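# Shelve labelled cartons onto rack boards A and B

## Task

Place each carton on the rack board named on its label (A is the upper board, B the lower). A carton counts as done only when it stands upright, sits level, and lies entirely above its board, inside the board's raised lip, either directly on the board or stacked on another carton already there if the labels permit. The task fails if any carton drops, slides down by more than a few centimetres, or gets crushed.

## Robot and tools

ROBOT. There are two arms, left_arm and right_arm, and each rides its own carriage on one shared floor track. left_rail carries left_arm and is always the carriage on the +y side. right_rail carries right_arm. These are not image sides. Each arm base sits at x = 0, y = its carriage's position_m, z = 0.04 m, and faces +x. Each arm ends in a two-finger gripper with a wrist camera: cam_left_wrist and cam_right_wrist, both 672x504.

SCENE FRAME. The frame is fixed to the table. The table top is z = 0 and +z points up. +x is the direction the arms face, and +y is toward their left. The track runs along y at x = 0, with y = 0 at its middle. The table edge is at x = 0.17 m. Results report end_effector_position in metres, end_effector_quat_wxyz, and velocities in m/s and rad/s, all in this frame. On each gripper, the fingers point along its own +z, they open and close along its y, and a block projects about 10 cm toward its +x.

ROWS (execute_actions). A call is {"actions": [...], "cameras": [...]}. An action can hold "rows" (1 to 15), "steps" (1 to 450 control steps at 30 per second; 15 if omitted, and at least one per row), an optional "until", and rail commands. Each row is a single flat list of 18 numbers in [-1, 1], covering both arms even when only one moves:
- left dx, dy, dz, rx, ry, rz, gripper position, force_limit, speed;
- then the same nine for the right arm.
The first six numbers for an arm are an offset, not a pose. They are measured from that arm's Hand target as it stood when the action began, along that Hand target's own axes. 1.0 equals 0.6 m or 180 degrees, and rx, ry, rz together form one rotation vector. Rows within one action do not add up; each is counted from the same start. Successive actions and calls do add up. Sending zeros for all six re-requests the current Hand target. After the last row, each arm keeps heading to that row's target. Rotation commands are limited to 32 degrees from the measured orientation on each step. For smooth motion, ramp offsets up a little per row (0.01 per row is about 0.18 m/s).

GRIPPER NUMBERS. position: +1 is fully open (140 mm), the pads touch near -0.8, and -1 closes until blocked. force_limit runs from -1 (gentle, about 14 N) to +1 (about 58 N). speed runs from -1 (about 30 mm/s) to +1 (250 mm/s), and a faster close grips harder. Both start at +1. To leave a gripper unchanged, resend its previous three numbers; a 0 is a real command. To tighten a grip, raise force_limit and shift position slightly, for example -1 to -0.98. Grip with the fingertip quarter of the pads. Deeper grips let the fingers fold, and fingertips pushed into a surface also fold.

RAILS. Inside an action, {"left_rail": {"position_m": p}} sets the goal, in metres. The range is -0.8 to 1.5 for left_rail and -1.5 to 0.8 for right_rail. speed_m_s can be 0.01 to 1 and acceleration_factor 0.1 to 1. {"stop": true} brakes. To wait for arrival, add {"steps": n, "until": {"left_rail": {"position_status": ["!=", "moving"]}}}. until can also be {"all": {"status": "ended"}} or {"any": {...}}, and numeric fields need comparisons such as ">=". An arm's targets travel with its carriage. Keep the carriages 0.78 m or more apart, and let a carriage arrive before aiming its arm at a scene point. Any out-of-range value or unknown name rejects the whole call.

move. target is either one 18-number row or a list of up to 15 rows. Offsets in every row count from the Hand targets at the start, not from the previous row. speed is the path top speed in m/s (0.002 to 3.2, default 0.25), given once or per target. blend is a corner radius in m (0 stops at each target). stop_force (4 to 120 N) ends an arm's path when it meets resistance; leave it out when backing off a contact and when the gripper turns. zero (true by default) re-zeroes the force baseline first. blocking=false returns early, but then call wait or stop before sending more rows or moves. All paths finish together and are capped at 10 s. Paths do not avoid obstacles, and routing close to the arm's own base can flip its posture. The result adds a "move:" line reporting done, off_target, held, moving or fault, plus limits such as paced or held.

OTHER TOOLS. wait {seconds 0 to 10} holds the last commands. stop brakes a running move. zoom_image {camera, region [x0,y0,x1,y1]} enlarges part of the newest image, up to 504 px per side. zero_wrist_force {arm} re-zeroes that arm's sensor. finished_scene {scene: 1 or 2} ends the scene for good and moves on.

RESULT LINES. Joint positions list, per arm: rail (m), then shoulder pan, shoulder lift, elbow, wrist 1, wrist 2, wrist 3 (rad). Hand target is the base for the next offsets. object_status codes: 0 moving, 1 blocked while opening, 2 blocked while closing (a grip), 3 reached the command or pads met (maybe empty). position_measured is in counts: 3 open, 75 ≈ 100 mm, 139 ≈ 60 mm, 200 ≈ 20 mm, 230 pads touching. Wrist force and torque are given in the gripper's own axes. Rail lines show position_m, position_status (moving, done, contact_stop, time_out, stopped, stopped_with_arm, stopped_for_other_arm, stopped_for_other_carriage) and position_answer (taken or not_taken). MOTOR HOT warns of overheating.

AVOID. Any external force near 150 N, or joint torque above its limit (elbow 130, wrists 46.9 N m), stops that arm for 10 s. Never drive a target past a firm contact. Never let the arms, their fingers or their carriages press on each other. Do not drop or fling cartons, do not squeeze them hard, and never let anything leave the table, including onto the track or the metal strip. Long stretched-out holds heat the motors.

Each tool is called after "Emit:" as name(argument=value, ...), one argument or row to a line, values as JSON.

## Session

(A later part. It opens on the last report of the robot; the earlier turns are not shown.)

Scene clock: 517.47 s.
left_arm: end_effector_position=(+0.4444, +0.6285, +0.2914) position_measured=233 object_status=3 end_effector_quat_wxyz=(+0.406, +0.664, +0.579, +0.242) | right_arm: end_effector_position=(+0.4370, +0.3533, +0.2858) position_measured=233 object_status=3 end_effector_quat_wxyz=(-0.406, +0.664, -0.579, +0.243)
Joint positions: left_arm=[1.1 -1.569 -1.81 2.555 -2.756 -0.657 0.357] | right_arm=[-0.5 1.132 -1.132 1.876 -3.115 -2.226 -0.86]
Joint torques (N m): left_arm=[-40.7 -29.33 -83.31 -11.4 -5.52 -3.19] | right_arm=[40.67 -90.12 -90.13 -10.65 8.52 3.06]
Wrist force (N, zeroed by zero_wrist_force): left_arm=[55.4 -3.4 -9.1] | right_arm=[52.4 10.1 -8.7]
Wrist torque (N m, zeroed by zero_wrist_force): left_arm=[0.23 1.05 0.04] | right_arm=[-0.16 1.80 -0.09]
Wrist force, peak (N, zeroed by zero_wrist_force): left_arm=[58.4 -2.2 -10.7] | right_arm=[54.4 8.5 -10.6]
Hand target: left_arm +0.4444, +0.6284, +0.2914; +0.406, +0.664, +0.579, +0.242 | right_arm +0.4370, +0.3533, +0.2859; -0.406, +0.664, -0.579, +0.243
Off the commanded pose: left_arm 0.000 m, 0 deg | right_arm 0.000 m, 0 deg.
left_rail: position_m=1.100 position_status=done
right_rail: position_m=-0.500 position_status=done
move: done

Emit:
move(
  target=[-0.4542,0.3174,-0.1084,0,0,0,-1,0,0,0.3411,-0.3174,-0.3215,0,0,0,-1,0,0],
  speed=0.14,
)

Scene clock: 522.90 s.
left_arm: end_effector_position=(+0.4441, +0.3823, +0.5241) position_measured=233 object_status=3 end_effector_quat_wxyz=(+0.406, +0.664, +0.579, +0.242) | right_arm: end_effector_position=(+0.4360, +0.1061, +0.5187) position_measured=233 object_status=3 end_effector_quat_wxyz=(-0.406, +0.664, -0.579, +0.243)
Joint positions: left_arm=[1.1 -1.57 -1.61 1.915 -2.315 -0.657 0.355] | right_arm=[-0.5 0.936 -1.719 2.1 -2.838 -2.079 -1.016]
Joint torques (N m): left_arm=[-10.97 -19.63 -85.21 -14.1 -7.22 -3.22] | right_arm=[10.42 -36.44 -66.94 -11.16 22.01 -2.73]
Wrist force (N, zeroed by zero_wrist_force): left_arm=[66.5 -3.3 -11.4] | right_arm=[63.2 10.9 -12.1]
Wrist torque (N m, zeroed by zero_wrist_force): left_arm=[0.12 1.27 0.05] | right_arm=[-0.12 2.15 0.00]
Wrist force, peak (N, zeroed by zero_wrist_force): left_arm=[67.0 -3.1 -11.4] | right_arm=[63.4 10.7 -12.3]
Hand target: left_arm +0.4441, +0.3823, +0.5242; +0.406, +0.664, +0.579, +0.242 | right_arm +0.4359, +0.1061, +0.5187; -0.406, +0.664, -0.579, +0.243
Off the commanded pose: left_arm 0.000 m, 0 deg | right_arm 0.000 m, 0 deg.
left_rail: position_m=1.100 position_status=done
right_rail: position_m=-0.500 position_status=done
move: done

Emit:
move(
  target=[-0.4539,0.3174,-0.1085,0,0,0,-1,0,0,0.342,-0.3174,-0.3217,0,0,0,-1,0,0],
  speed=0.14,
)

Scene clock: 528.80 s.
left_arm: end_effector_position=(+0.4439, +0.1364, +0.7569) position_measured=233 object_status=3 end_effector_quat_wxyz=(+0.406, +0.664, +0.579, +0.242) | right_arm: end_effector_position=(+0.4350, -0.1417, +0.7515) position_measured=233 object_status=3 end_effector_quat_wxyz=(-0.406, +0.664, -0.579, +0.243)
Joint positions: left_arm=[1.1 -1.571 -1.233 1.064 -1.841 -0.657 0.355] | right_arm=[-0.5 0.443 -2.198 1.981 -2.335 -1.679 -1.322]
Joint torques (N m): left_arm=[-14.27 -39.01 -69.14 -12.62 -7.25 -3.44] | right_arm=[12.9 -2.79 -77.68 -9 27.08 -3.19]
Wrist force (N, zeroed by zero_wrist_force): left_arm=[67.1 -3.1 -11.9] | right_arm=[63.0 9.9 -12.2]
Wrist torque (N m, zeroed by zero_wrist_force): left_arm=[0.14 1.14 0.03] | right_arm=[-0.22 2.19 0.02]
Wrist force, peak (N, zeroed by zero_wrist_force): left_arm=[67.3 -3.4 -11.7] | right_arm=[63.7 10.5 -12.2]
Hand target: left_arm +0.4439, +0.1363, +0.7569; +0.406, +0.664, +0.579, +0.242 | right_arm +0.4350, -0.1417, +0.7516; -0.406, +0.664, -0.579, +0.243
Off the commanded pose: left_arm 0.000 m, 0 deg | right_arm 0.000 m, 0 deg.
left_rail: position_m=1.100 position_status=done
right_rail: position_m=-0.500 position_status=done
move: done

Emit:
move(
  target=[0.0995,0.2677,0.3691,0,0,0,-1,0,0,0.0995,-0.2677,0.3691,0,0,0,-1,0,0],
  speed=0.12,
  cameras=["all"],
)

Scene clock: 533.93 s.
left_arm: end_effector_position=(+0.7239, +0.1368, +0.7573) position_measured=233 object_status=3 end_effector_quat_wxyz=(+0.406, +0.664, +0.579, +0.242) | right_arm: end_effector_position=(+0.7149, -0.1426, +0.7523) position_measured=233 object_status=3 end_effector_quat_wxyz=(-0.406, +0.664, -0.579, +0.243)
Joint positions: left_arm=[1.1 -1.27 -1.017 0.797 -2.068 -0.824 0.729] | right_arm=[-0.5 0.204 -1.813 1.769 -2.509 -1.481 -1.454]
Joint torques (N m): left_arm=[-10.81 -65.49 -66.13 -9.18 -10.18 3.41] | right_arm=[10.9 -22.07 -80.59 -11.16 19.36 -3]
Wrist force (N, zeroed by zero_wrist_force): left_arm=[43.7 -3.7 -6.1] | right_arm=[41.8 8.3 -6.6]
Wrist torque (N m, zeroed by zero_wrist_force): left_arm=[0.26 0.89 -0.19] | right_arm=[-0.34 1.41 -0.05]
Wrist force, peak (N, zeroed by zero_wrist_force): left_arm=[68.0 -3.0 -11.6] | right_arm=[63.7 10.0 -12.5]
Hand target: left_arm +0.7239, +0.1367, +0.7573; +0.406, +0.664, +0.579, +0.242 | right_arm +0.7150, -0.1426, +0.7522; -0.406, +0.664, -0.579, +0.243
Off the commanded pose: left_arm 0.000 m, 0 deg | right_arm 0.000 m, 0 deg.
left_rail: position_m=1.100 position_status=done
right_rail: position_m=-0.500 position_status=done
move: done
camera_calibration:
cam_left_wrist: T_world_to_cam=[[0.596588, -0.0000233652, 0.802548, -1.02648], [-0.475638, -0.805463, 0.353551, 0.178507], [0.646414, -0.592647, -0.48054, 0.163154], [0, 0, 0, 1]] pos_world=[0.591828, 0.24045, 0.839094]
cam_right_wrist: T_world_to_cam=[[-0.549346, -0.0302079, -0.835049, 1.02081], [-0.454717, 0.849225, 0.26842, 0.252734], [0.701036, 0.527166, -0.480255, 0.117336], [0, 0, 0, 1]] pos_world=[0.593443, -0.245647, 0.840937]

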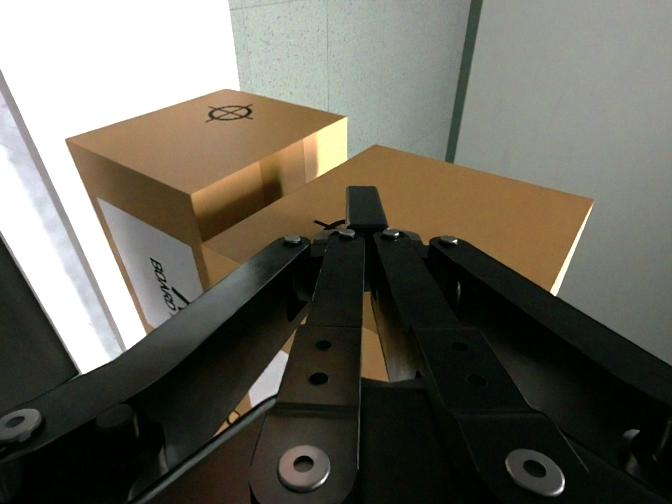

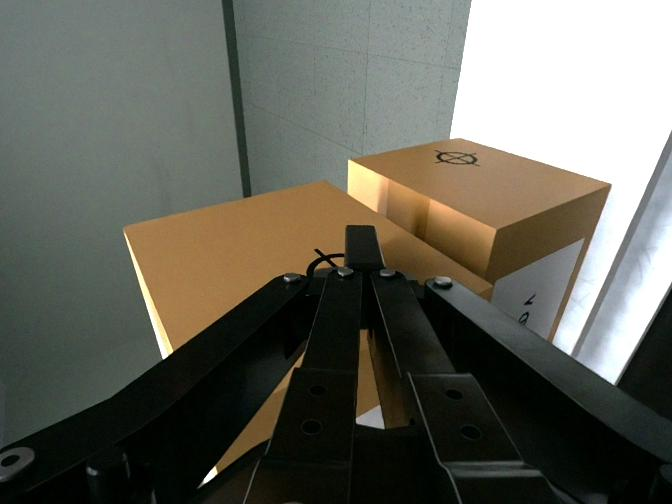

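Emit:
move(
  target=[0.01131,0.03059,0.0422,0,0,0,-1,0,0,0.01131,-0.03059,0.0422,0,0,0,-1,0,0],
  speed=0.06,
)

Emit:
move(
  target=[0.01361,-0.0751,0.05078,0,0,0,-1,0,0,0.01361,0.0751,0.05078,0,0,0,-1,0,0],
  speed=0.018,
  stop_force=7,
  cameras=["all"],
)

Emit:
move(
  target=[0.00148,-0.00819,0.00554,0,0,0,-1,0,0,0.00148,0.00819,0.00554,0,0,0,-1,0,0],
  speed=0.01,
  stop_force=6,
  cameras=["all"],
)

Scene clock: 545.67 s.
left_arm: end_effector_position=(+0.7559, +0.1368, +0.7574) position_measured=233 object_status=3 end_effector_quat_wxyz=(+0.406, +0.664, +0.579, +0.242) | right_arm: end_effector_position=(+0.7469, -0.1426, +0.7523) position_measured=233 object_status=3 end_effector_quat_wxyz=(-0.406, +0.664, -0.579, +0.243)
Joint positions: left_arm=[1.1 -1.239 -0.979 0.739 -2.07 -0.844 0.761] | right_arm=[-0.5 0.192 -1.765 1.732 -2.52 -1.47 -1.461]
Joint torques (N m): left_arm=[-14.82 -73.77 -67.07 -9.44 -10.01 3.18] | right_arm=[12.84 -26.57 -77.9 -11.43 19.64 -3.06]
Wrist force (N, zeroed by zero_wrist_force): left_arm=[43.9 -3.7 -6.0] | right_arm=[41.7 8.4 -6.9]
Wrist torque (N m, zeroed by zero_wrist_force): left_arm=[0.24 0.90 -0.20] | right_arm=[-0.30 1.50 -0.03]
Wrist force, peak (N, zeroed by zero_wrist_force): left_arm=[46.4 -4.2 -8.2] | right_arm=[43.9 9.1 -8.9]
Hand target: left_arm +0.7559, +0.1368, +0.7573; +0.406, +0.664, +0.579, +0.242 | right_arm +0.7470, -0.1426, +0.7523; -0.406, +0.664, -0.579, +0.243
Off the commanded pose: left_arm 0.000 m, 0 deg | right_arm 0.000 m, 0 deg.
left_rail: position_m=1.100 position_status=done
right_rail: position_m=-0.500 position_status=done
move: done

Scene clock: 549.80 s.
left_arm: end_effector_position=(+0.7560, +0.1367, +0.7091) position_measured=233 object_status=3 end_effector_quat_wxyz=(+0.406, +0.664, +0.579, +0.242) | right_arm: end_effector_position=(+0.7471, -0.1427, +0.7024) position_measured=233 object_status=3 end_effector_quat_wxyz=(-0.406, +0.664, -0.579, +0.243)
Joint positions: left_arm=[1.1 -1.238 -0.999 0.858 -2.168 -0.845 0.761] | right_arm=[-0.5 0.192 -1.764 1.818 -2.607 -1.47 -1.461]
Joint torques (N m): left_arm=[-12.34 -63.91 -61.49 -6.92 -9.67 2.42] | right_arm=[14.92 -39.97 -74.12 -5.94 15.44 -3.01]
Wrist force (N, zeroed by zero_wrist_force): left_arm=[38.2 2.9 -11.9] | right_arm=[36.5 3.3 -8.6]
Wrist torque (N m, zeroed by zero_wrist_force): left_arm=[0.02 0.76 -0.25] | right_arm=[-0.04 1.35 0.11]
Wrist force, peak (N, zeroed by zero_wrist_force): left_arm=[46.0 -3.9 -6.3] | right_arm=[43.4 8.7 -7.5]
Hand target: left_arm +0.7560, +0.1367, +0.7091; +0.406, +0.664, +0.579, +0.242 (not the last commanded pose) | right_arm +0.7471, -0.1427, +0.7025; -0.406, +0.664, -0.579, +0.243 (not the last commanded pose)
Off the commanded pose: left_arm 0.007 m, 0 deg | right_arm 0.005 m, 0 deg.
left_rail: position_m=1.100 position_status=done
right_rail: position_m=-0.500 position_status=done
move: contact (left_arm, right_arm)
camera_calibration:
cam_left_wrist: T_world_to_cam=[[0.596678, -0.0000056532, 0.80248, -1.00696], [-0.475515, -0.805531, 0.35356, 0.210667], [0.646421, -0.592554, -0.480646, 0.11924], [0, 0, 0, 1]] pos_world=[0.623928, 0.240349, 0.790894]
cam_right_wrist: T_world_to_cam=[[-0.549357, -0.030184, -0.835043, 0.996917], [-0.454762, 0.849181, 0.268483, 0.280795], [0.700998, 0.527239, -0.48023, 0.0709205], [0, 0, 0, 1]] pos_world=[0.625643, -0.245747, 0.791137]

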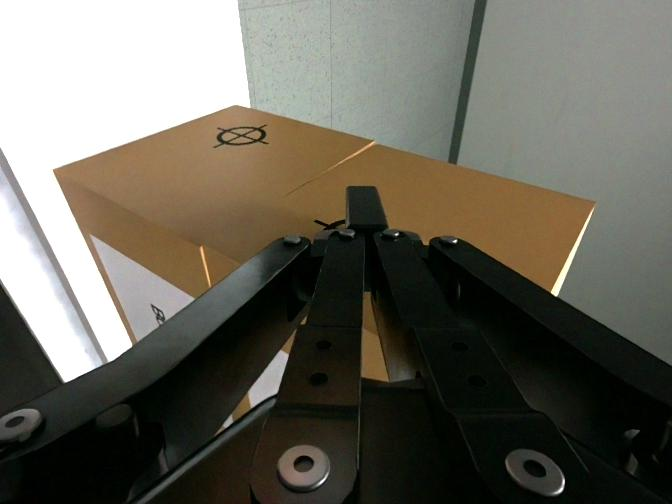

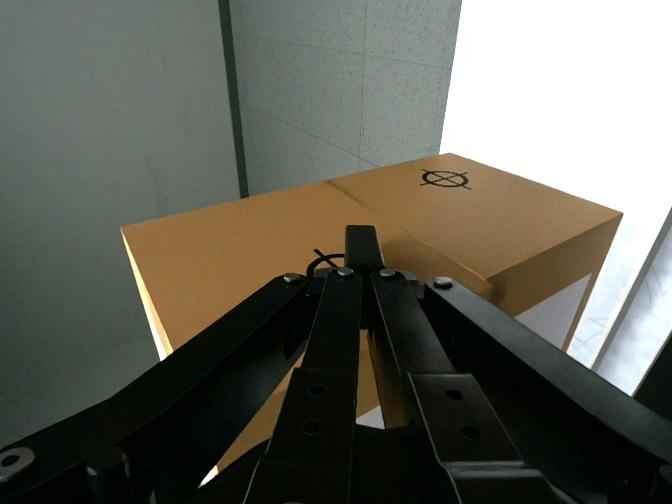

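Scene clock: 551.07 s.
left_arm: end_effector_position=(+0.7560, +0.1366, +0.7087) position_measured=233 object_status=3 end_effector_quat_wxyz=(+0.406, +0.664, +0.579, +0.242) | right_arm: end_effector_position=(+0.7471, -0.1427, +0.7021) position_measured=233 object_status=3 end_effector_quat_wxyz=(-0.406, +0.664, -0.579, +0.244)
Joint positions: left_arm=[1.1 -1.238 -0.999 0.859 -2.169 -0.845 0.761] | right_arm=[-0.5 0.192 -1.764 1.819 -2.609 -1.47 -1.461]
Joint torques (N m): left_arm=[-12.7 -56.01 -55.88 -5.35 -9.58 2.35] | right_arm=[14.37 -29.99 -70 -3.5 14.67 -3.31]
Wrist force (N, zeroed by zero_wrist_force): left_arm=[38.8 7.3 -15.7] | right_arm=[36.2 0.1 -12.6]
Wrist torque (N m, zeroed by zero_wrist_force): left_arm=[-0.24 0.65 -0.32] | right_arm=[0.08 1.27 0.16]
Wrist force, peak (N, zeroed by zero_wrist_force): left_arm=[39.6 10.5 -18.2] | right_arm=[36.2 -3.2 -15.9]
Hand target: left_arm +0.7560, +0.1366, +0.7087; +0.406, +0.664, +0.579, +0.242 (not the last commanded pose) | right_arm +0.7471, -0.1427, +0.7021; -0.406, +0.664, -0.579, +0.244 (not the last commanded pose)
Off the commanded pose: left_arm 0.006 m, 0 deg | right_arm 0.006 m, 0 deg.
left_rail: position_m=1.100 position_status=done
right_rail: position_m=-0.500 position_status=done
move: contact (left_arm, right_arm)
camera_calibration:
cam_left_wrist: T_world_to_cam=[[0.596665, 0.000106385, 0.80249, -1.00659], [-0.475543, -0.805462, 0.353681, 0.21075], [0.646413, -0.592647, -0.48054, 0.118944], [0, 0, 0, 1]] pos_world=[0.623928, 0.24035, 0.790394]
cam_right_wrist: T_world_to_cam=[[-0.548944, -0.0301376, -0.835316, 0.996548], [-0.454893, 0.849167, 0.268305, 0.281208], [0.701237, 0.527264, -0.479855, 0.0703395], [0, 0, 0, 1]] pos_world=[0.625644, -0.245847, 0.790736]

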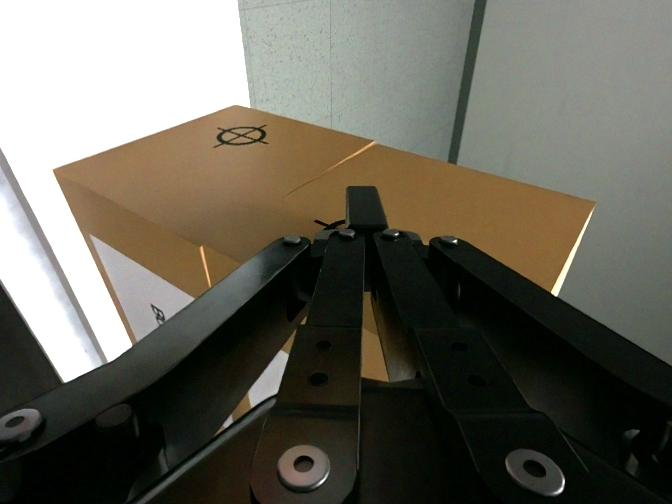

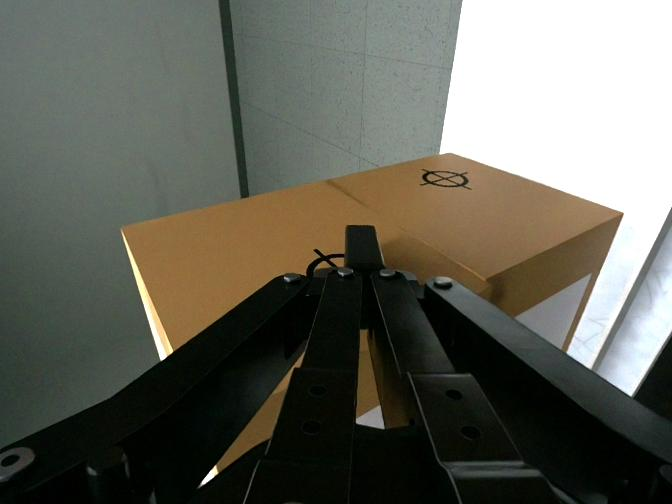

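Emit:
move(
  target=[
    [0.0483,0,-0.01294,0,0,0,-1,0,0,0.0483,0,-0.01294,0,0,0,-1,0,0],
    [-0.0577,-0.2868,-0.4086,0,0,0,-1,0,0,-0.0577,0.2868,-0.4086,0,0,0,-1,0,0],
    [0.6667,-0.2868,-0.6027,0,0,0,-1,0,0,-0.0577,0.2868,-0.4086,0,0,0,-1,0,0],
  ],
  speed=[0.03,0.25,0.3],
  blend=[0,0.05,0],
)

Emit:
execute_actions(
  actions=[
    {"right_rail":{"position_m":-1.1},"steps":10},
    {"left_rail":{"position_m":0.2},"steps":300,"until":{"all":{"status":"ended"}}},
  ],
  cameras=["all"],
)

Emit:
zero_wrist_force(
  arm="left_arm",
)

Emit:
zero_wrist_force(
  arm="right_arm",
)

Scene clock: 559.73 s.
left_arm: end_effector_position=(+0.4559, +0.6165, +0.7077) position_measured=233 object_status=3 end_effector_quat_wxyz=(+0.406, +0.664, +0.579, +0.242) end_effector_velocity=(+0.000, +0.000, +0.000) end_effector_angular_velocity=(+0.000, +0.000, +0.000) | right_arm: end_effector_position=(+0.4470, -0.1722, +0.7013) position_measured=233 object_status=3 end_effector_quat_wxyz=(-0.406, +0.664, -0.579, +0.244)
Joint positions: left_arm=[1.1 -1.541 -2.033 1.906 -1.918 -0.67 0.398] | right_arm=[-0.5 0.314 -2.256 2.09 -2.391 -1.571 -1.394]
Joint velocities: left_arm=[-0.001 -0.001 -0.001 0 0.002 0 -0.001] | right_arm=[within noise]
Joint torques (N m): left_arm=[-18.13 -24.12 -37.53 -2.45 3.86 -3.94] | right_arm=[17.78 -9.64 -41.01 -2.72 -3.86 3.39]
Wrist force (N, zeroed by zero_wrist_force): left_arm=[-2.2 -0.5 -0.7] | right_arm=[0.4 1.4 1.1]
Wrist torque (N m, zeroed by zero_wrist_force): left_arm=[-0.11 0.47 -0.02] | right_arm=[0.29 -0.01 -0.08]
Wrist force, peak (N, zeroed by zero_wrist_force): left_arm=[39.2 8.0 -16.2] | right_arm=[36.9 -0.2 -12.5]
Hand target: left_arm +0.4558, +0.6166, +0.7077; +0.406, +0.664, +0.579, +0.242 | right_arm +0.4470, -0.1722, +0.7013; -0.406, +0.664, -0.579, +0.244
Off the commanded pose: left_arm 0.000 m, 0 deg | right_arm 0.000 m, 0 deg.
left_rail: position_m=1.100 position_status=done
right_rail: position_m=-0.500 position_status=done
move: done

Scene clock: 562.30 s.
left_arm: end_effector_position=(+0.4558, -0.2835, +0.7077) position_measured=233 object_status=3 end_effector_quat_wxyz=(+0.406, +0.664, +0.579, +0.242) | right_arm: end_effector_position=(+0.4470, -0.7722, +0.7012) position_measured=233 object_status=3 end_effector_quat_wxyz=(-0.406, +0.664, -0.579, +0.244)
Joint positions: left_arm=[0.2 -1.541 -2.033 1.906 -1.917 -0.67 0.398] | right_arm=[-1.1 0.314 -2.256 2.09 -2.391 -1.572 -1.394]
Joint torques (N m): left_arm=[8.87 -24.27 -43.95 -3.87 0.35 -3.11] | right_arm=[-4.51 12.65 -56.01 -6 1.78 3.17]
Wrist force (N, zeroed by zero_wrist_force): left_arm=[-2.7 -0.3 -0.1] | right_arm=[0.2 1.7 1.2]
Wrist torque (N m, zeroed by zero_wrist_force): left_arm=[-0.06 0.59 -0.03] | right_arm=[0.35 0.02 -0.08]
Wrist force, peak (N, zeroed by zero_wrist_force): left_arm=[-4.5 -0.9 0.0] | right_arm=[2.1 2.2 0.7]
Hand target: left_arm +0.4558, -0.2835, +0.7077; +0.406, +0.664, +0.579, +0.242 | right_arm +0.4470, -0.7722, +0.7013; -0.406, +0.664, -0.579, +0.244
Tool commands: left_gripper/position=-1.0 left_gripper/force_limit=+0.0 left_gripper/speed=+0.0 right_gripper/position=-1.0 right_gripper/force_limit=+0.0 right_gripper/speed=+0.0
Off the commanded pose: left_arm 0.000 m, 0 deg | right_arm 0.000 m, 0 deg.
left_rail: position_m=0.200 position_status=done
right_rail: position_m=-1.100 position_status=done
camera_calibration:
cam_left_wrist: T_world_to_cam=[[0.596665, 0.000106305, 0.80249, -0.826619], [-0.475543, -0.805462, 0.353681, -0.270029], [0.646413, -0.592647, -0.48054, 0.0635452], [0, 0, 0, 1]] pos_world=[0.323728, -0.17975, 0.789394]
cam_right_wrist: T_world_to_cam=[[-0.548944, -0.0301376, -0.835316, 0.812173], [-0.454893, 0.849167, 0.268305, 0.679375], [0.701237, 0.527264, -0.479855, 0.612256], [0, 0, 0, 1]] pos_world=[0.325544, -0.875247, 0.789936]

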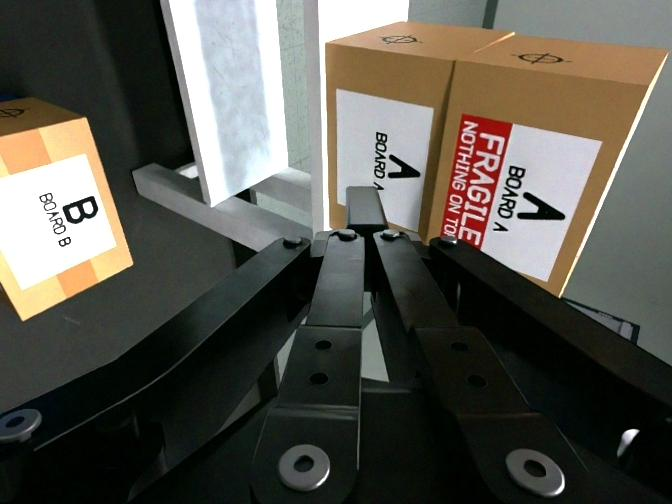

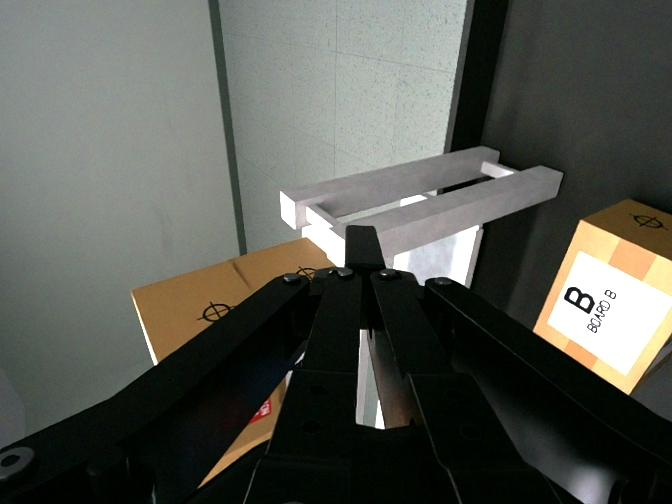

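Wrist force sensor zeroed.

Wrist force sensor zeroed.

Emit:
move(
  target=[0.1224,-0.6851,0.2409,0,0,0,-1,0,0,-0.0966,0.7144,0.2972,0,0,0,-1,0,0],
  speed=0.25,
  cameras=["all"],
)

Emit:
zoom_image(
  camera="cam_left_wrist",
  region=[110, 120, 460, 270],
)

Emit:
zoom_image(
  camera="cam_right_wrist",
  region=[250, 140, 600, 290],
)

Scene clock: 570.27 s.
left_arm: end_effector_position=(+0.3505, -0.2505, +0.2799) position_measured=233 object_status=3 end_effector_quat_wxyz=(+0.406, +0.664, +0.579, +0.242) | right_arm: end_effector_position=(+0.3314, -0.6705, +0.2595) position_measured=233 object_status=3 end_effector_quat_wxyz=(-0.406, +0.664, -0.579, +0.244)
Joint positions: left_arm=[0.2 -1.84 -2.031 2.604 -2.216 -0.587 -0.095] | right_arm=[-1.1 0.869 -1.724 2.699 -3.455 -2.026 -1.064]
Joint torques (N m): left_arm=[-17.27 8.43 -30.12 -6.4 4.48 -3.32] | right_arm=[15.89 -10.8 -20.43 -7.52 -5.16 3.09]
Wrist force (N, zeroed by zero_wrist_force): left_arm=[0.3 0.1 -0.4] | right_arm=[-0.1 0.7 -0.2]
Wrist torque (N m, zeroed by zero_wrist_force): left_arm=[0.02 -0.05 0.00] | right_arm=[0.12 -0.03 0.08]
Wrist force, peak (N, zeroed by zero_wrist_force): left_arm=[1.5 -2.2 -0.1] | right_arm=[-0.1 2.9 0.8]
Hand target: left_arm +0.3505, -0.2505, +0.2798; +0.406, +0.664, +0.579, +0.242 | right_arm +0.3314, -0.6705, +0.2595; -0.406, +0.664, -0.579, +0.244
Off the commanded pose: left_arm 0.000 m, 0 deg | right_arm 0.000 m, 0 deg.
left_rail: position_m=0.200 position_status=done
right_rail: position_m=-1.100 position_status=done
move: done
camera_calibration:
cam_left_wrist: T_world_to_cam=[[0.596665, 0.000106385, 0.80249, -0.420489], [-0.475543, -0.805462, 0.353681, -0.142299], [0.646413, -0.592647, -0.48054, -0.0544645], [0, 0, 0, 1]] pos_world=[0.218428, -0.14685, 0.361594]
cam_right_wrist: T_world_to_cam=[[-0.54902, -0.0300955, -0.835267, 0.38277], [-0.45488, 0.849145, 0.268397, 0.658914], [0.701186, 0.527302, -0.479887, 0.427749], [0, 0, 0, 1]] pos_world=[0.209944, -0.773547, 0.348136]

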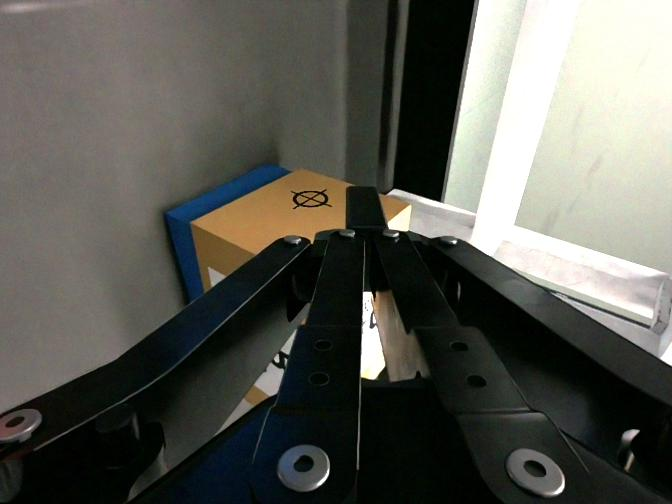

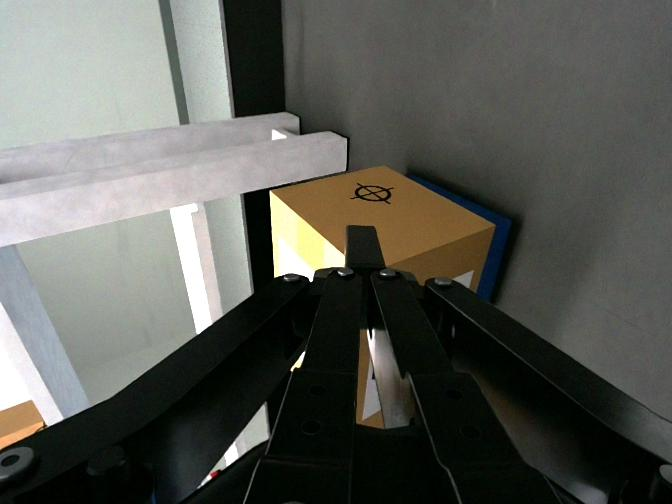

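Scaled by 1.440 from the camera's 672x504 image, which has a finer 960x720 frame.

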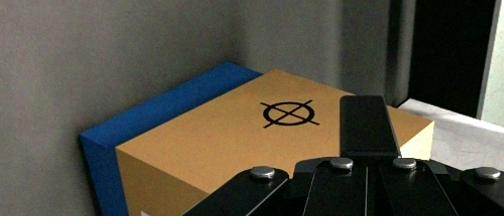

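Scaled by 1.440 from the camera's 672x504 image, which has a finer 960x720 frame.

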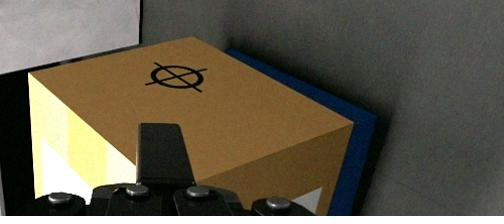

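Emit:
move(
  target=[-0.0201,-0.0891,0.3803,-0.1061,-0.0102,0.0334,-1,0,0,0.0651,0.0665,0.3434,0.1085,0.0102,-0.0241,-1,0,0],
  speed=0.15,
)

Emit:
move(
  target=[-0.0564,0,0.01512,0,0,0,-1,0,0,-0.0564,0,0.01512,0,0,0,-1,0,0],
  speed=0.014,
  stop_force=8,
  cameras=["all"],
)

Emit:
zoom_image(
  camera="cam_left_wrist",
  region=[290, 170, 430, 275],
)

Emit:
zoom_image(
  camera="cam_right_wrist",
  region=[290, 210, 430, 315],
)

Scene clock: 606.50 s.
left_arm: end_effector_position=(+0.4981, -0.3214, +0.1117) position_measured=233 object_status=3 end_effector_quat_wxyz=(+0.507, +0.620, +0.489, +0.345) | right_arm: end_effector_position=(+0.4699, -0.6574, +0.1186) position_measured=233 object_status=3 end_effector_quat_wxyz=(-0.487, +0.607, -0.517, +0.356)
Joint positions: left_arm=[0.2 -1.549 -0.824 2.509 -4.153 -0.41 0.869] | right_arm=[-1.1 0.726 -0.795 2.558 -4.594 -2.043 -1.353]
Joint torques (N m): left_arm=[19.14 -45.65 -10.62 -5.82 -0.88 3.61] | right_arm=[-1.61 -52.01 2.24 -3.72 -0.98 -0.23]
Wrist force (N, zeroed by zero_wrist_force): left_arm=[0.3 -0.3 -1.3] | right_arm=[-0.1 0.2 0.2]
Wrist torque (N m, zeroed by zero_wrist_force): left_arm=[-0.02 -0.23 -0.16] | right_arm=[0.15 0.01 0.25]
Wrist force, peak (N, zeroed by zero_wrist_force): left_arm=[0.2 1.0 -2.0] | right_arm=[-2.0 0.6 5.6]
Hand target: left_arm +0.4981, -0.3214, +0.1117; +0.507, +0.620, +0.489, +0.345 | right_arm +0.4699, -0.6574, +0.1186; -0.487, +0.607, -0.517, +0.356 (not the last commanded pose)
Tool commands: left_gripper/position=-1.0 left_gripper/force_limit=+0.0 left_gripper/speed=+0.0 right_gripper/position=-1.0 right_gripper/force_limit=+0.003922 right_gripper/speed=+0.003922
Off the commanded pose: left_arm 0.000 m, 0 deg | right_arm 0.016 m, 1 deg.
FORCE FAULT: contact force on the right arm reached its limit, and that arm stopped for 10 seconds. The contact can be on any part of that arm, not only on its tool. That arm's remaining commands of this call were not run. That arm's target is now where it stood when the stop ended, not its last command. That arm accepts commands again.
left_rail: position_m=0.200 position_status=done
right_rail: position_m=-1.100 position_status=done
move: fault (right_arm)

not run: an earlier result of this reply reported a stop or a fault. Calls in your next reply go to the robot.

Scaled by 3.600 from the camera's 672x504 image, which has a finer 960x720 frame.
This view is cut from an older image: the scene may have changed since it was taken.

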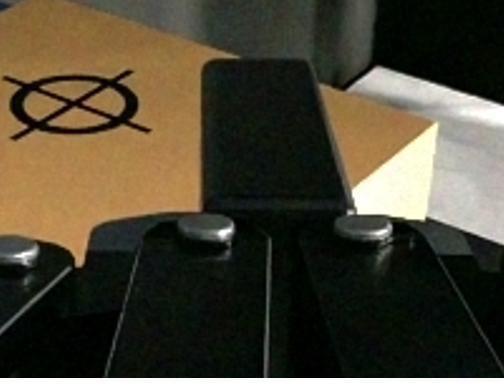

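Scaled by 3.600 from the camera's 672x504 image, which has a finer 960x720 frame.
This view is cut from an older image: the scene may have changed since it was taken.

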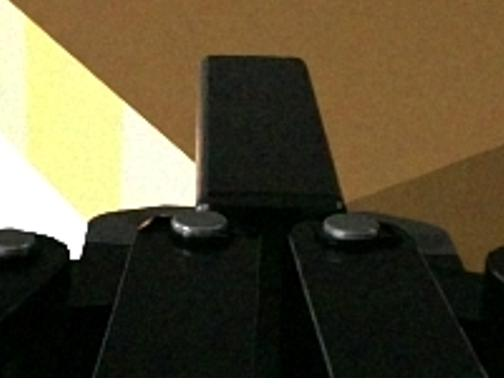

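Emit:
move(
  target=[-0.0039,0.0563,-0.0146,0,0,0,-1,0,0,-0.006,-0.08,-0.0226,0,0,0,-1,0,0],
  speed=0.08,
  cameras=["all"],
)

Scene clock: 639.63 s.
left_arm: end_effector_position=(+0.4981, -0.3213, +0.1466) position_measured=233 object_status=3 end_effector_quat_wxyz=(+0.507, +0.620, +0.489, +0.345) | right_arm: end_effector_position=(+0.4699, -0.6574, +0.1685) position_measured=233 object_status=3 end_effector_quat_wxyz=(-0.487, +0.607, -0.517, +0.356) end_effector_velocity=(+0.000, +0.000, -0.001) end_effector_angular_velocity=(-0.002, +0.003, +0.000)
Joint positions: left_arm=[0.2 -1.549 -0.922 2.526 -4.073 -0.41 0.87] | right_arm=[-1.1 0.726 -0.945 2.584 -4.47 -2.043 -1.353]
Joint velocities: left_arm=[within noise] | right_arm=[0 0 -0.002 0.001 0.005 0 0]
Joint torques (N m): left_arm=[-13.57 -71.42 10.73 -1.52 1.79 -3.67] | right_arm=[13.07 -61.51 11.75 -2.14 -4.36 3.22]
Wrist force (N, zeroed by zero_wrist_force): left_arm=[0.5 0.0 -0.9] | right_arm=[-0.1 0.0 0.3]
Wrist torque (N m, zeroed by zero_wrist_force): left_arm=[0.02 -0.28 0.11] | right_arm=[0.09 0.00 0.17]
Wrist force, peak (N, zeroed by zero_wrist_force): left_arm=[0.2 -1.1 -1.4] | right_arm=[-0.3 0.9 1.2]
Hand target: left_arm +0.4980, -0.3214, +0.1467; +0.507, +0.620, +0.489, +0.345 | right_arm +0.4699, -0.6573, +0.1686; -0.487, +0.607, -0.517, +0.356
Off the commanded pose: left_arm 0.000 m, 0 deg | right_arm 0.000 m, 0 deg.
left_rail: position_m=0.200 position_status=done
right_rail: position_m=-1.100 position_status=done
move: done
camera_calibration:
cam_left_wrist: T_world_to_cam=[[0.285853, -0.00999932, 0.958221, -0.272928], [-0.595486, -0.785292, 0.169448, 0.0112059], [0.750789, -0.619045, -0.230432, -0.353037], [0, 0, 0, 1]] pos_world=[0.349746, -0.212475, 0.178276]
cam_right_wrist: T_world_to_cam=[[-0.256283, -0.0228524, -0.966332, 0.272484], [-0.485748, 0.867362, 0.108315, 0.788699], [0.835684, 0.497153, -0.233391, 0.155557], [0, 0, 0, 1]] pos_world=[0.322946, -0.755196, 0.214188]

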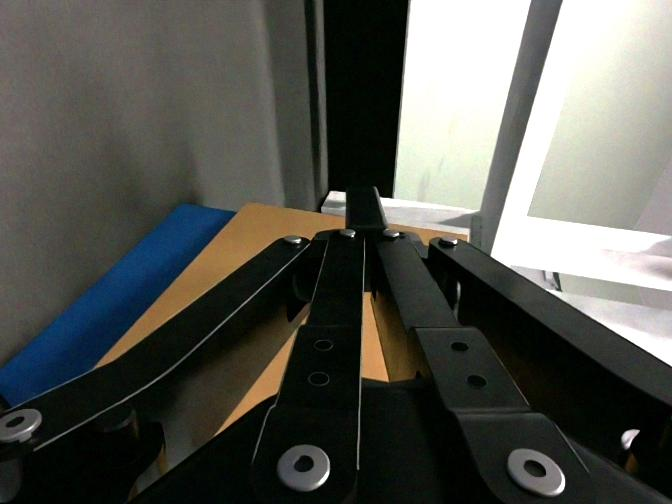

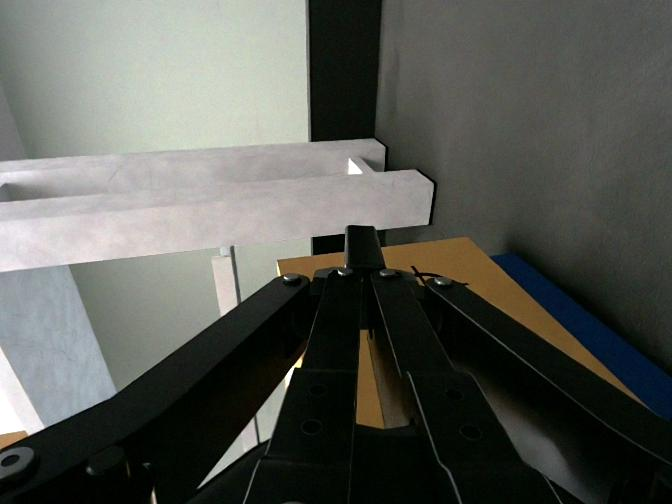

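Emit:
move(
  target=[0,0,0,0,0,0,-1,0,0,0.0032,0.0437,0.03,0.0071,-0.001,-0.0018,-1,0,0],
  speed=0.05,
)

Emit:
zero_wrist_force(
  arm="left_arm",
)

Emit:
zero_wrist_force(
  arm="right_arm",
)

Emit:
move(
  target=[-0.0564,0,0.01512,0,0,0,-1,0,0,-0.0564,0,0.01512,0,0,0,-1,0,0],
  speed=0.014,
  stop_force=8,
  cameras=["all"],
)

Emit:
zoom_image(
  camera="cam_left_wrist",
  region=[220, 170, 430, 330],
)

Emit:
zoom_image(
  camera="cam_right_wrist",
  region=[290, 210, 500, 370],
)

Scene clock: 650.03 s.
left_arm: end_effector_position=(+0.4980, -0.3214, +0.1467) position_measured=233 object_status=3 end_effector_quat_wxyz=(+0.507, +0.620, +0.489, +0.345) | right_arm: end_effector_position=(+0.4798, -0.6550, +0.1384) position_measured=233 object_status=3 end_effector_quat_wxyz=(-0.493, +0.604, -0.510, +0.363)
Joint positions: left_arm=[0.2 -1.549 -0.922 2.526 -4.073 -0.41 0.869] | right_arm=[-1.1 0.714 -0.833 2.552 -4.577 -2.033 -1.374]
Joint torques (N m): left_arm=[-17.01 -70.67 10.08 -1.6 2.54 -3.26] | right_arm=[-15.9 -46.12 -11.97 -6.43 2.94 -2.78]
Wrist force (N, zeroed by zero_wrist_force): left_arm=[0.2 -0.2 -0.4] | right_arm=[0.1 0.2 0.7]
Wrist torque (N m, zeroed by zero_wrist_force): left_arm=[-0.02 -0.23 0.10] | right_arm=[0.16 -0.02 0.25]
Wrist force, peak (N, zeroed by zero_wrist_force): left_arm=[0.2 0.3 -1.7] | right_arm=[-0.3 0.7 0.9]
Hand target: left_arm +0.4980, -0.3214, +0.1467; +0.507, +0.620, +0.489, +0.345 | right_arm +0.4798, -0.6550, +0.1384; -0.493, +0.604, -0.510, +0.363
Off the commanded pose: left_arm 0.000 m, 0 deg | right_arm 0.000 m, 0 deg.
left_rail: position_m=0.200 position_status=done
right_rail: position_m=-1.100 position_status=done
move: done

Wrist force sensor zeroed.

Wrist force sensor zeroed.

Scene clock: 653.23 s.
left_arm: end_effector_position=(+0.4970, -0.3484, +0.1467) position_measured=233 object_status=3 end_effector_quat_wxyz=(+0.507, +0.620, +0.489, +0.345) | right_arm: end_effector_position=(+0.4807, -0.6278, +0.1383) position_measured=233 object_status=3 end_effector_quat_wxyz=(-0.493, +0.604, -0.510, +0.363)
Joint positions: left_arm=[0.2 -1.552 -0.923 2.481 -4.021 -0.407 0.864] | right_arm=[-1.1 0.766 -0.842 2.506 -4.514 -2.083 -1.357]
Joint torques (N m): left_arm=[6.67 -70 4.28 -6.31 -2.61 0.88] | right_arm=[-11.95 -49.76 9.81 -5.73 4.69 -2.44]
Wrist force (N, zeroed by zero_wrist_force): left_arm=[7.4 -1.2 0.6] | right_arm=[7.5 0.0 -1.2]
Wrist torque (N m, zeroed by zero_wrist_force): left_arm=[-0.01 0.17 0.01] | right_arm=[0.05 0.33 -0.14]
Wrist force, peak (N, zeroed by zero_wrist_force): left_arm=[19.7 -2.0 -5.4] | right_arm=[15.6 0.0 -8.0]
Hand target: left_arm +0.4971, -0.3484, +0.1467; +0.507, +0.620, +0.489, +0.345 (not the last commanded pose) | right_arm +0.4807, -0.6278, +0.1383; -0.493, +0.604, -0.510, +0.363 (not the last commanded pose)
Off the commanded pose: left_arm 0.008 m, 0 deg | right_arm 0.008 m, 0 deg.
left_rail: position_m=0.200 position_status=done
right_rail: position_m=-1.100 position_status=done
move: contact (left_arm, right_arm)
camera_calibration:
cam_left_wrist: T_world_to_cam=[[0.285855, -0.0100397, 0.95822, -0.272923], [-0.595599, -0.785206, 0.169451, -0.0105331], [0.750699, -0.619153, -0.230435, -0.368994], [0, 0, 0, 1]] pos_world=[0.348746, -0.239475, 0.178276]
cam_right_wrist: T_world_to_cam=[[-0.233825, -0.0231852, -0.972002, 0.236536], [-0.490705, 0.865866, 0.0973907, 0.774549], [0.839366, 0.499738, -0.213839, 0.121918], [0, 0, 0, 1]] pos_world=[0.333049, -0.726099, 0.180551]

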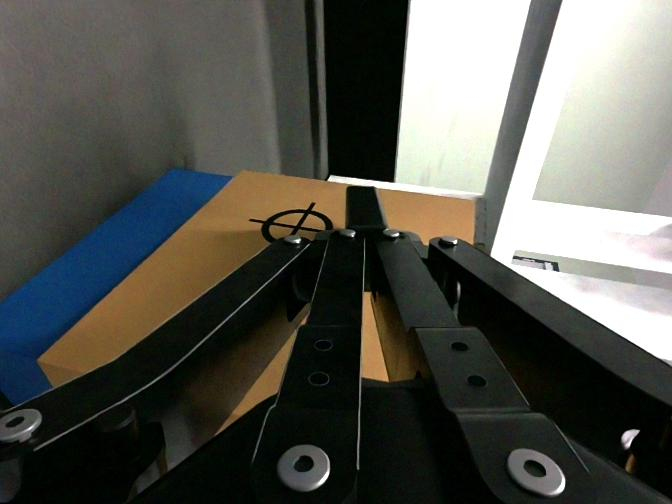

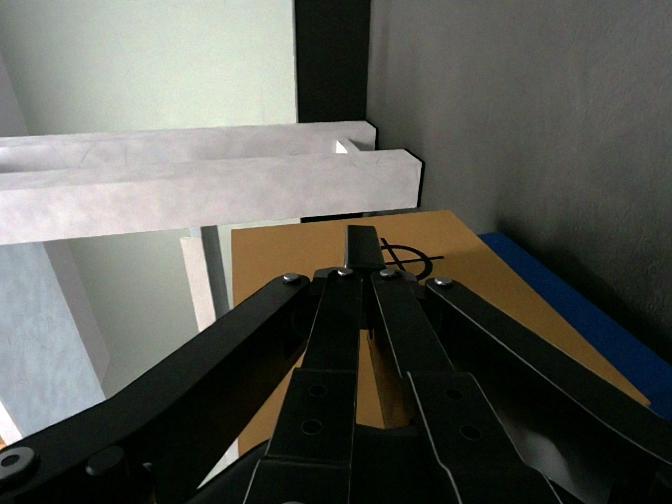

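Scaled by 2.400 from the camera's 672x504 image, which has a finer 960x720 frame.

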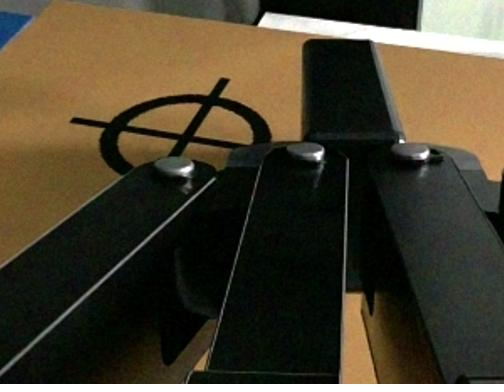

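Scaled by 2.400 from the camera's 672x504 image, which has a finer 960x720 frame.

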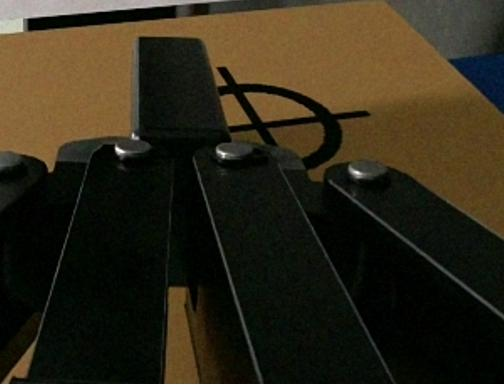

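Emit:
move(
  target=[
    [0.00966,0,-0.00259,0,0,0,-1,0,0,0.00966,0,-0.00259,0,0,0,-1,0,0],
    [0.01196,0.0024,0.00596,0,0,0,-1,0,0,0.01196,-0.0024,0.00596,0,0,0,-1,0,0],
  ],
  speed=0.04,
  blend=0.003,
)

Emit:
move(
  target=[-0.0193,0,0.0052,0,0,0,-1,0,0,-0.0193,0,0.0052,0,0,0,-1,0,0],
  speed=0.012,
  stop_force=8,
)

Emit:
move(
  target=[-0.0193,0,0.0052,0,0,0,-1,0,0,-0.0193,0,0.0052,0,0,0,-1,0,0],
  speed=0.01,
  stop_force=32,
)

Emit:
move(
  target=[-0.00223,0.0322,-0.00833,0,0,0,-1,0,0,-0.00223,-0.0322,-0.00833,0,0,0,-1,0,0],
  speed=0.05,
  cameras=["all"],
)

Scene clock: 681.27 s.
left_arm: end_effector_position=(+0.5027, -0.3426, +0.1467) position_measured=233 object_status=3 end_effector_quat_wxyz=(+0.507, +0.620, +0.489, +0.345) | right_arm: end_effector_position=(+0.4860, -0.6340, +0.1383) position_measured=233 object_status=3 end_effector_quat_wxyz=(-0.493, +0.604, -0.510, +0.363)
Joint positions: left_arm=[0.2 -1.539 -0.92 2.483 -4.045 -0.417 0.884] | right_arm=[-1.1 0.745 -0.841 2.512 -4.524 -2.063 -1.364]
Joint torques (N m): left_arm=[15.1 -44.41 -15.13 -5.17 -0.49 3.07] | right_arm=[-17.37 -68.3 -14.46 -1.45 2.11 -3.14]
Wrist force (N, zeroed by zero_wrist_force): left_arm=[0.5 -0.1 -0.2] | right_arm=[0.4 0.2 -0.4]
Wrist torque (N m, zeroed by zero_wrist_force): left_arm=[-0.03 -0.11 -0.25] | right_arm=[0.05 -0.11 0.03]
Wrist force, peak (N, zeroed by zero_wrist_force): left_arm=[8.3 -1.8 0.5] | right_arm=[8.0 0.2 -1.1]
Hand target: left_arm +0.5028, -0.3426, +0.1467; +0.507, +0.620, +0.489, +0.345 | right_arm +0.4860, -0.6340, +0.1383; -0.493, +0.604, -0.510, +0.363
Off the commanded pose: left_arm 0.000 m, 0 deg | right_arm 0.000 m, 0 deg.
left_rail: position_m=0.200 position_status=done
right_rail: position_m=-1.100 position_status=done
move: done; blend cut to 0.0028 m at target 1

Scene clock: 683.03 s.
left_arm: end_effector_position=(+0.5026, -0.3486, +0.1467) position_measured=233 object_status=3 end_effector_quat_wxyz=(+0.507, +0.620, +0.489, +0.345) | right_arm: end_effector_position=(+0.4863, -0.6280, +0.1383) position_measured=233 object_status=3 end_effector_quat_wxyz=(-0.493, +0.604, -0.510, +0.363)
Joint positions: left_arm=[0.2 -1.54 -0.92 2.473 -4.034 -0.417 0.883] | right_arm=[-1.1 0.755 -0.843 2.502 -4.511 -2.073 -1.361]
Joint torques (N m): left_arm=[7.51 -51.96 3.35 -5.96 -2.34 1.34] | right_arm=[-13.76 -46.61 8.57 -5.98 4.47 -2.55]
Wrist force (N, zeroed by zero_wrist_force): left_arm=[8.4 -1.2 0.1] | right_arm=[8.5 0.2 -1.5]
Wrist torque (N m, zeroed by zero_wrist_force): left_arm=[-0.04 0.13 -0.05] | right_arm=[0.05 0.25 -0.13]
Wrist force, peak (N, zeroed by zero_wrist_force): left_arm=[14.4 -1.5 -4.9] | right_arm=[14.1 1.0 -6.8]
Hand target: left_arm +0.5026, -0.3486, +0.1467; +0.507, +0.620, +0.489, +0.345 (not the last commanded pose) | right_arm +0.4863, -0.6280, +0.1383; -0.493, +0.604, -0.510, +0.363 (not the last commanded pose)
Off the commanded pose: left_arm 0.006 m, 0 deg | right_arm 0.006 m, 0 deg.
left_rail: position_m=0.200 position_status=done
right_rail: position_m=-1.100 position_status=done
move: contact (left_arm, right_arm)

Scene clock: 684.43 s.
left_arm: end_effector_position=(+0.5027, -0.3498, +0.1467) position_measured=233 object_status=3 end_effector_quat_wxyz=(+0.507, +0.621, +0.489, +0.345) | right_arm: end_effector_position=(+0.4863, -0.6267, +0.1382) position_measured=233 object_status=3 end_effector_quat_wxyz=(-0.493, +0.604, -0.511, +0.363)
Joint positions: left_arm=[0.2 -1.54 -0.92 2.471 -4.031 -0.416 0.883] | right_arm=[-1.1 0.758 -0.843 2.499 -4.507 -2.076 -1.36]
Joint torques (N m): left_arm=[-12.69 -53.57 -12.44 -6.27 -10.29 1.67] | right_arm=[1.49 -45.19 -3.85 -3.82 16.86 -1.56]
Wrist force (N, zeroed by zero_wrist_force): left_arm=[38.9 -1.1 -6.1] | right_arm=[38.5 -4.1 -12.3]
Wrist torque (N m, zeroed by zero_wrist_force): left_arm=[0.05 0.67 -0.01] | right_arm=[0.18 1.16 -0.07]
Wrist force, peak (N, zeroed by zero_wrist_force): left_arm=[48.2 -1.2 -12.1] | right_arm=[45.8 -3.7 -19.8]
Hand target: left_arm +0.5027, -0.3498, +0.1467; +0.507, +0.620, +0.489, +0.345 (not the last commanded pose) | right_arm +0.4863, -0.6267, +0.1382; -0.493, +0.604, -0.511, +0.363 (not the last commanded pose)
Off the commanded pose: left_arm 0.011 m, 0 deg | right_arm 0.011 m, 0 deg.
left_rail: position_m=0.200 position_status=done
right_rail: position_m=-1.100 position_status=done
move: contact (left_arm, right_arm)

Scene clock: 685.33 s.
left_arm: end_effector_position=(+0.5027, -0.3497, +0.1666) position_measured=233 object_status=3 end_effector_quat_wxyz=(+0.507, +0.621, +0.489, +0.345) | right_arm: end_effector_position=(+0.4864, -0.6267, +0.1582) position_measured=233 object_status=3 end_effector_quat_wxyz=(-0.493, +0.604, -0.511, +0.363)
Joint positions: left_arm=[0.2 -1.54 -0.972 2.478 -3.986 -0.416 0.883] | right_arm=[-1.1 0.758 -0.898 2.509 -4.462 -2.076 -1.36]
Joint torques (N m): left_arm=[-17.79 -73.67 -16.38 -2.61 -6.46 -3.4] | right_arm=[16.93 -74.28 -9.54 -3.93 10.47 1.52]
Wrist force (N, zeroed by zero_wrist_force): left_arm=[39.8 -5.4 -7.4] | right_arm=[37.2 10.3 -8.7]
Wrist torque (N m, zeroed by zero_wrist_force): left_arm=[0.13 0.66 -0.02] | right_arm=[-0.23 1.18 -0.24]
Wrist force, peak (N, zeroed by zero_wrist_force): left_arm=[40.3 -5.7 -7.6] | right_arm=[38.5 -4.3 -12.6]
Hand target: left_arm +0.5027, -0.3498, +0.1667; +0.507, +0.620, +0.489, +0.345 | right_arm +0.4863, -0.6267, +0.1582; -0.493, +0.604, -0.511, +0.363
Off the commanded pose: left_arm 0.000 m, 0 deg | right_arm 0.000 m, 0 deg.
left_rail: position_m=0.200 position_status=done
right_rail: position_m=-1.100 position_status=done
move: done
camera_calibration:
cam_left_wrist: T_world_to_cam=[[0.28563, -0.0105109, 0.958282, -0.293748], [-0.595348, -0.785529, 0.168836, -0.011732], [0.750984, -0.618736, -0.230628, -0.369418], [0, 0, 0, 1]] pos_world=[0.354346, -0.240876, 0.198276]
cam_right_wrist: T_world_to_cam=[[-0.233975, -0.0235796, -0.971957, 0.256975], [-0.490171, 0.866214, 0.0969828, 0.774388], [0.839636, 0.499116, -0.214231, 0.120362], [0, 0, 0, 1]] pos_world=[0.338648, -0.724801, 0.200451]

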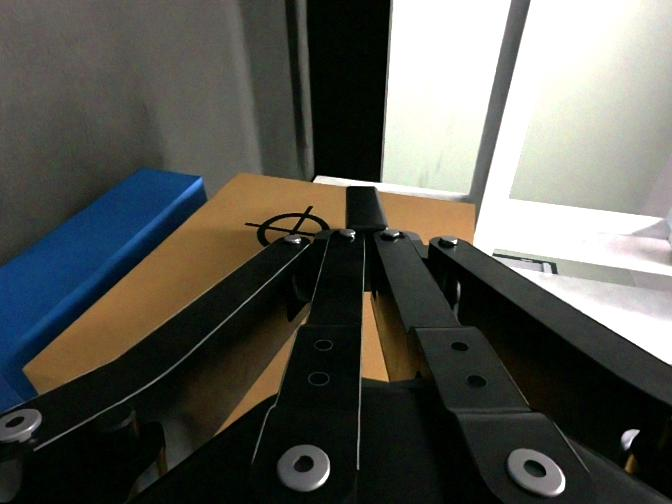

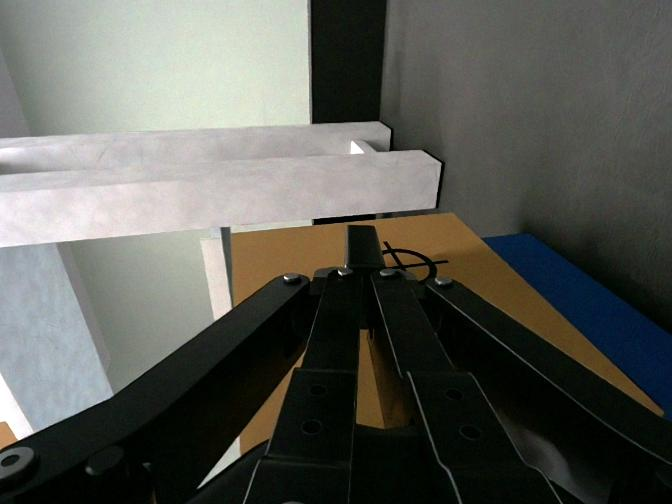

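Emit:
move(
  target=[-0.0135,0.167,-0.0513,-0.0007,0.0107,-0.0028,-1,0,0,-0.0095,-0.1711,-0.0363,-0.0007,-0.0107,-0.0028,-1,0,0],
  speed=0.08,
  cameras=["cam_left_wrist"],
)

Scene clock: 694.17 s.
left_arm: end_effector_position=(+0.4977, -0.3494, +0.2717) position_measured=233 object_status=3 end_effector_quat_wxyz=(+0.501, +0.612, +0.500, +0.354) | right_arm: end_effector_position=(+0.4912, -0.6268, +0.2632) position_measured=233 object_status=3 end_effector_quat_wxyz=(-0.499, +0.613, -0.500, +0.354)
Joint positions: left_arm=[0.2 -1.559 -1.263 2.483 -3.617 -0.376 0.794] | right_arm=[-1.1 0.724 -1.195 2.541 -4.208 -2.01 -1.382]
Joint torques (N m): left_arm=[-34.64 -64.54 -52.96 -2.46 -3.64 -2.77] | right_arm=[0.07 -63.3 -23.25 -3.99 15.51 -3.22]
Wrist force (N, zeroed by zero_wrist_force): left_arm=[37.8 -5.5 -7.4] | right_arm=[35.2 10.1 -8.0]
Wrist torque (N m, zeroed by zero_wrist_force): left_arm=[0.12 0.56 0.05] | right_arm=[-0.25 1.11 -0.07]
Wrist force, peak (N, zeroed by zero_wrist_force): left_arm=[40.6 -5.3 -7.6] | right_arm=[38.0 10.8 -8.9]
Hand target: left_arm +0.4977, -0.3494, +0.2717; +0.501, +0.612, +0.500, +0.354 | right_arm +0.4912, -0.6268, +0.2632; -0.499, +0.613, -0.500, +0.354
Off the commanded pose: left_arm 0.000 m, 0 deg | right_arm 0.000 m, 0 deg.
left_rail: position_m=0.200 position_status=done
right_rail: position_m=-1.100 position_status=done
move: done
camera_calibration:
cam_left_wrist: T_world_to_cam=[[0.286002, -0.000351608, 0.958229, -0.389632], [-0.567667, -0.805697, 0.169135, -0.053128], [0.771982, -0.592328, -0.23063, -0.342393], [0, 0, 0, 1]] pos_world=[0.345598, -0.245751, 0.303376]
Images, in order (width x height): cam_left_wrist 672x504.

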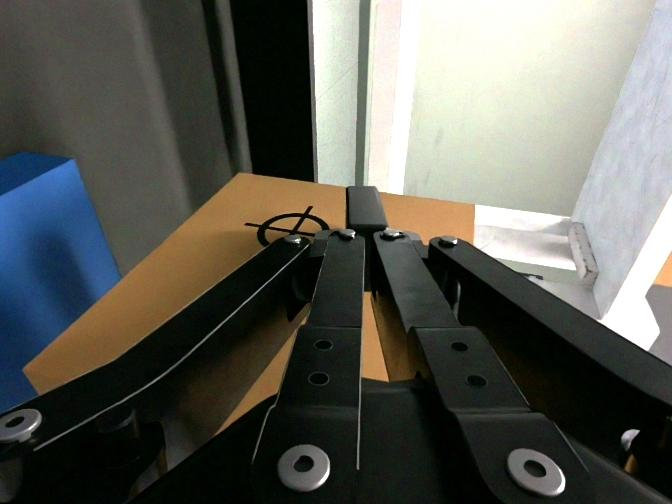

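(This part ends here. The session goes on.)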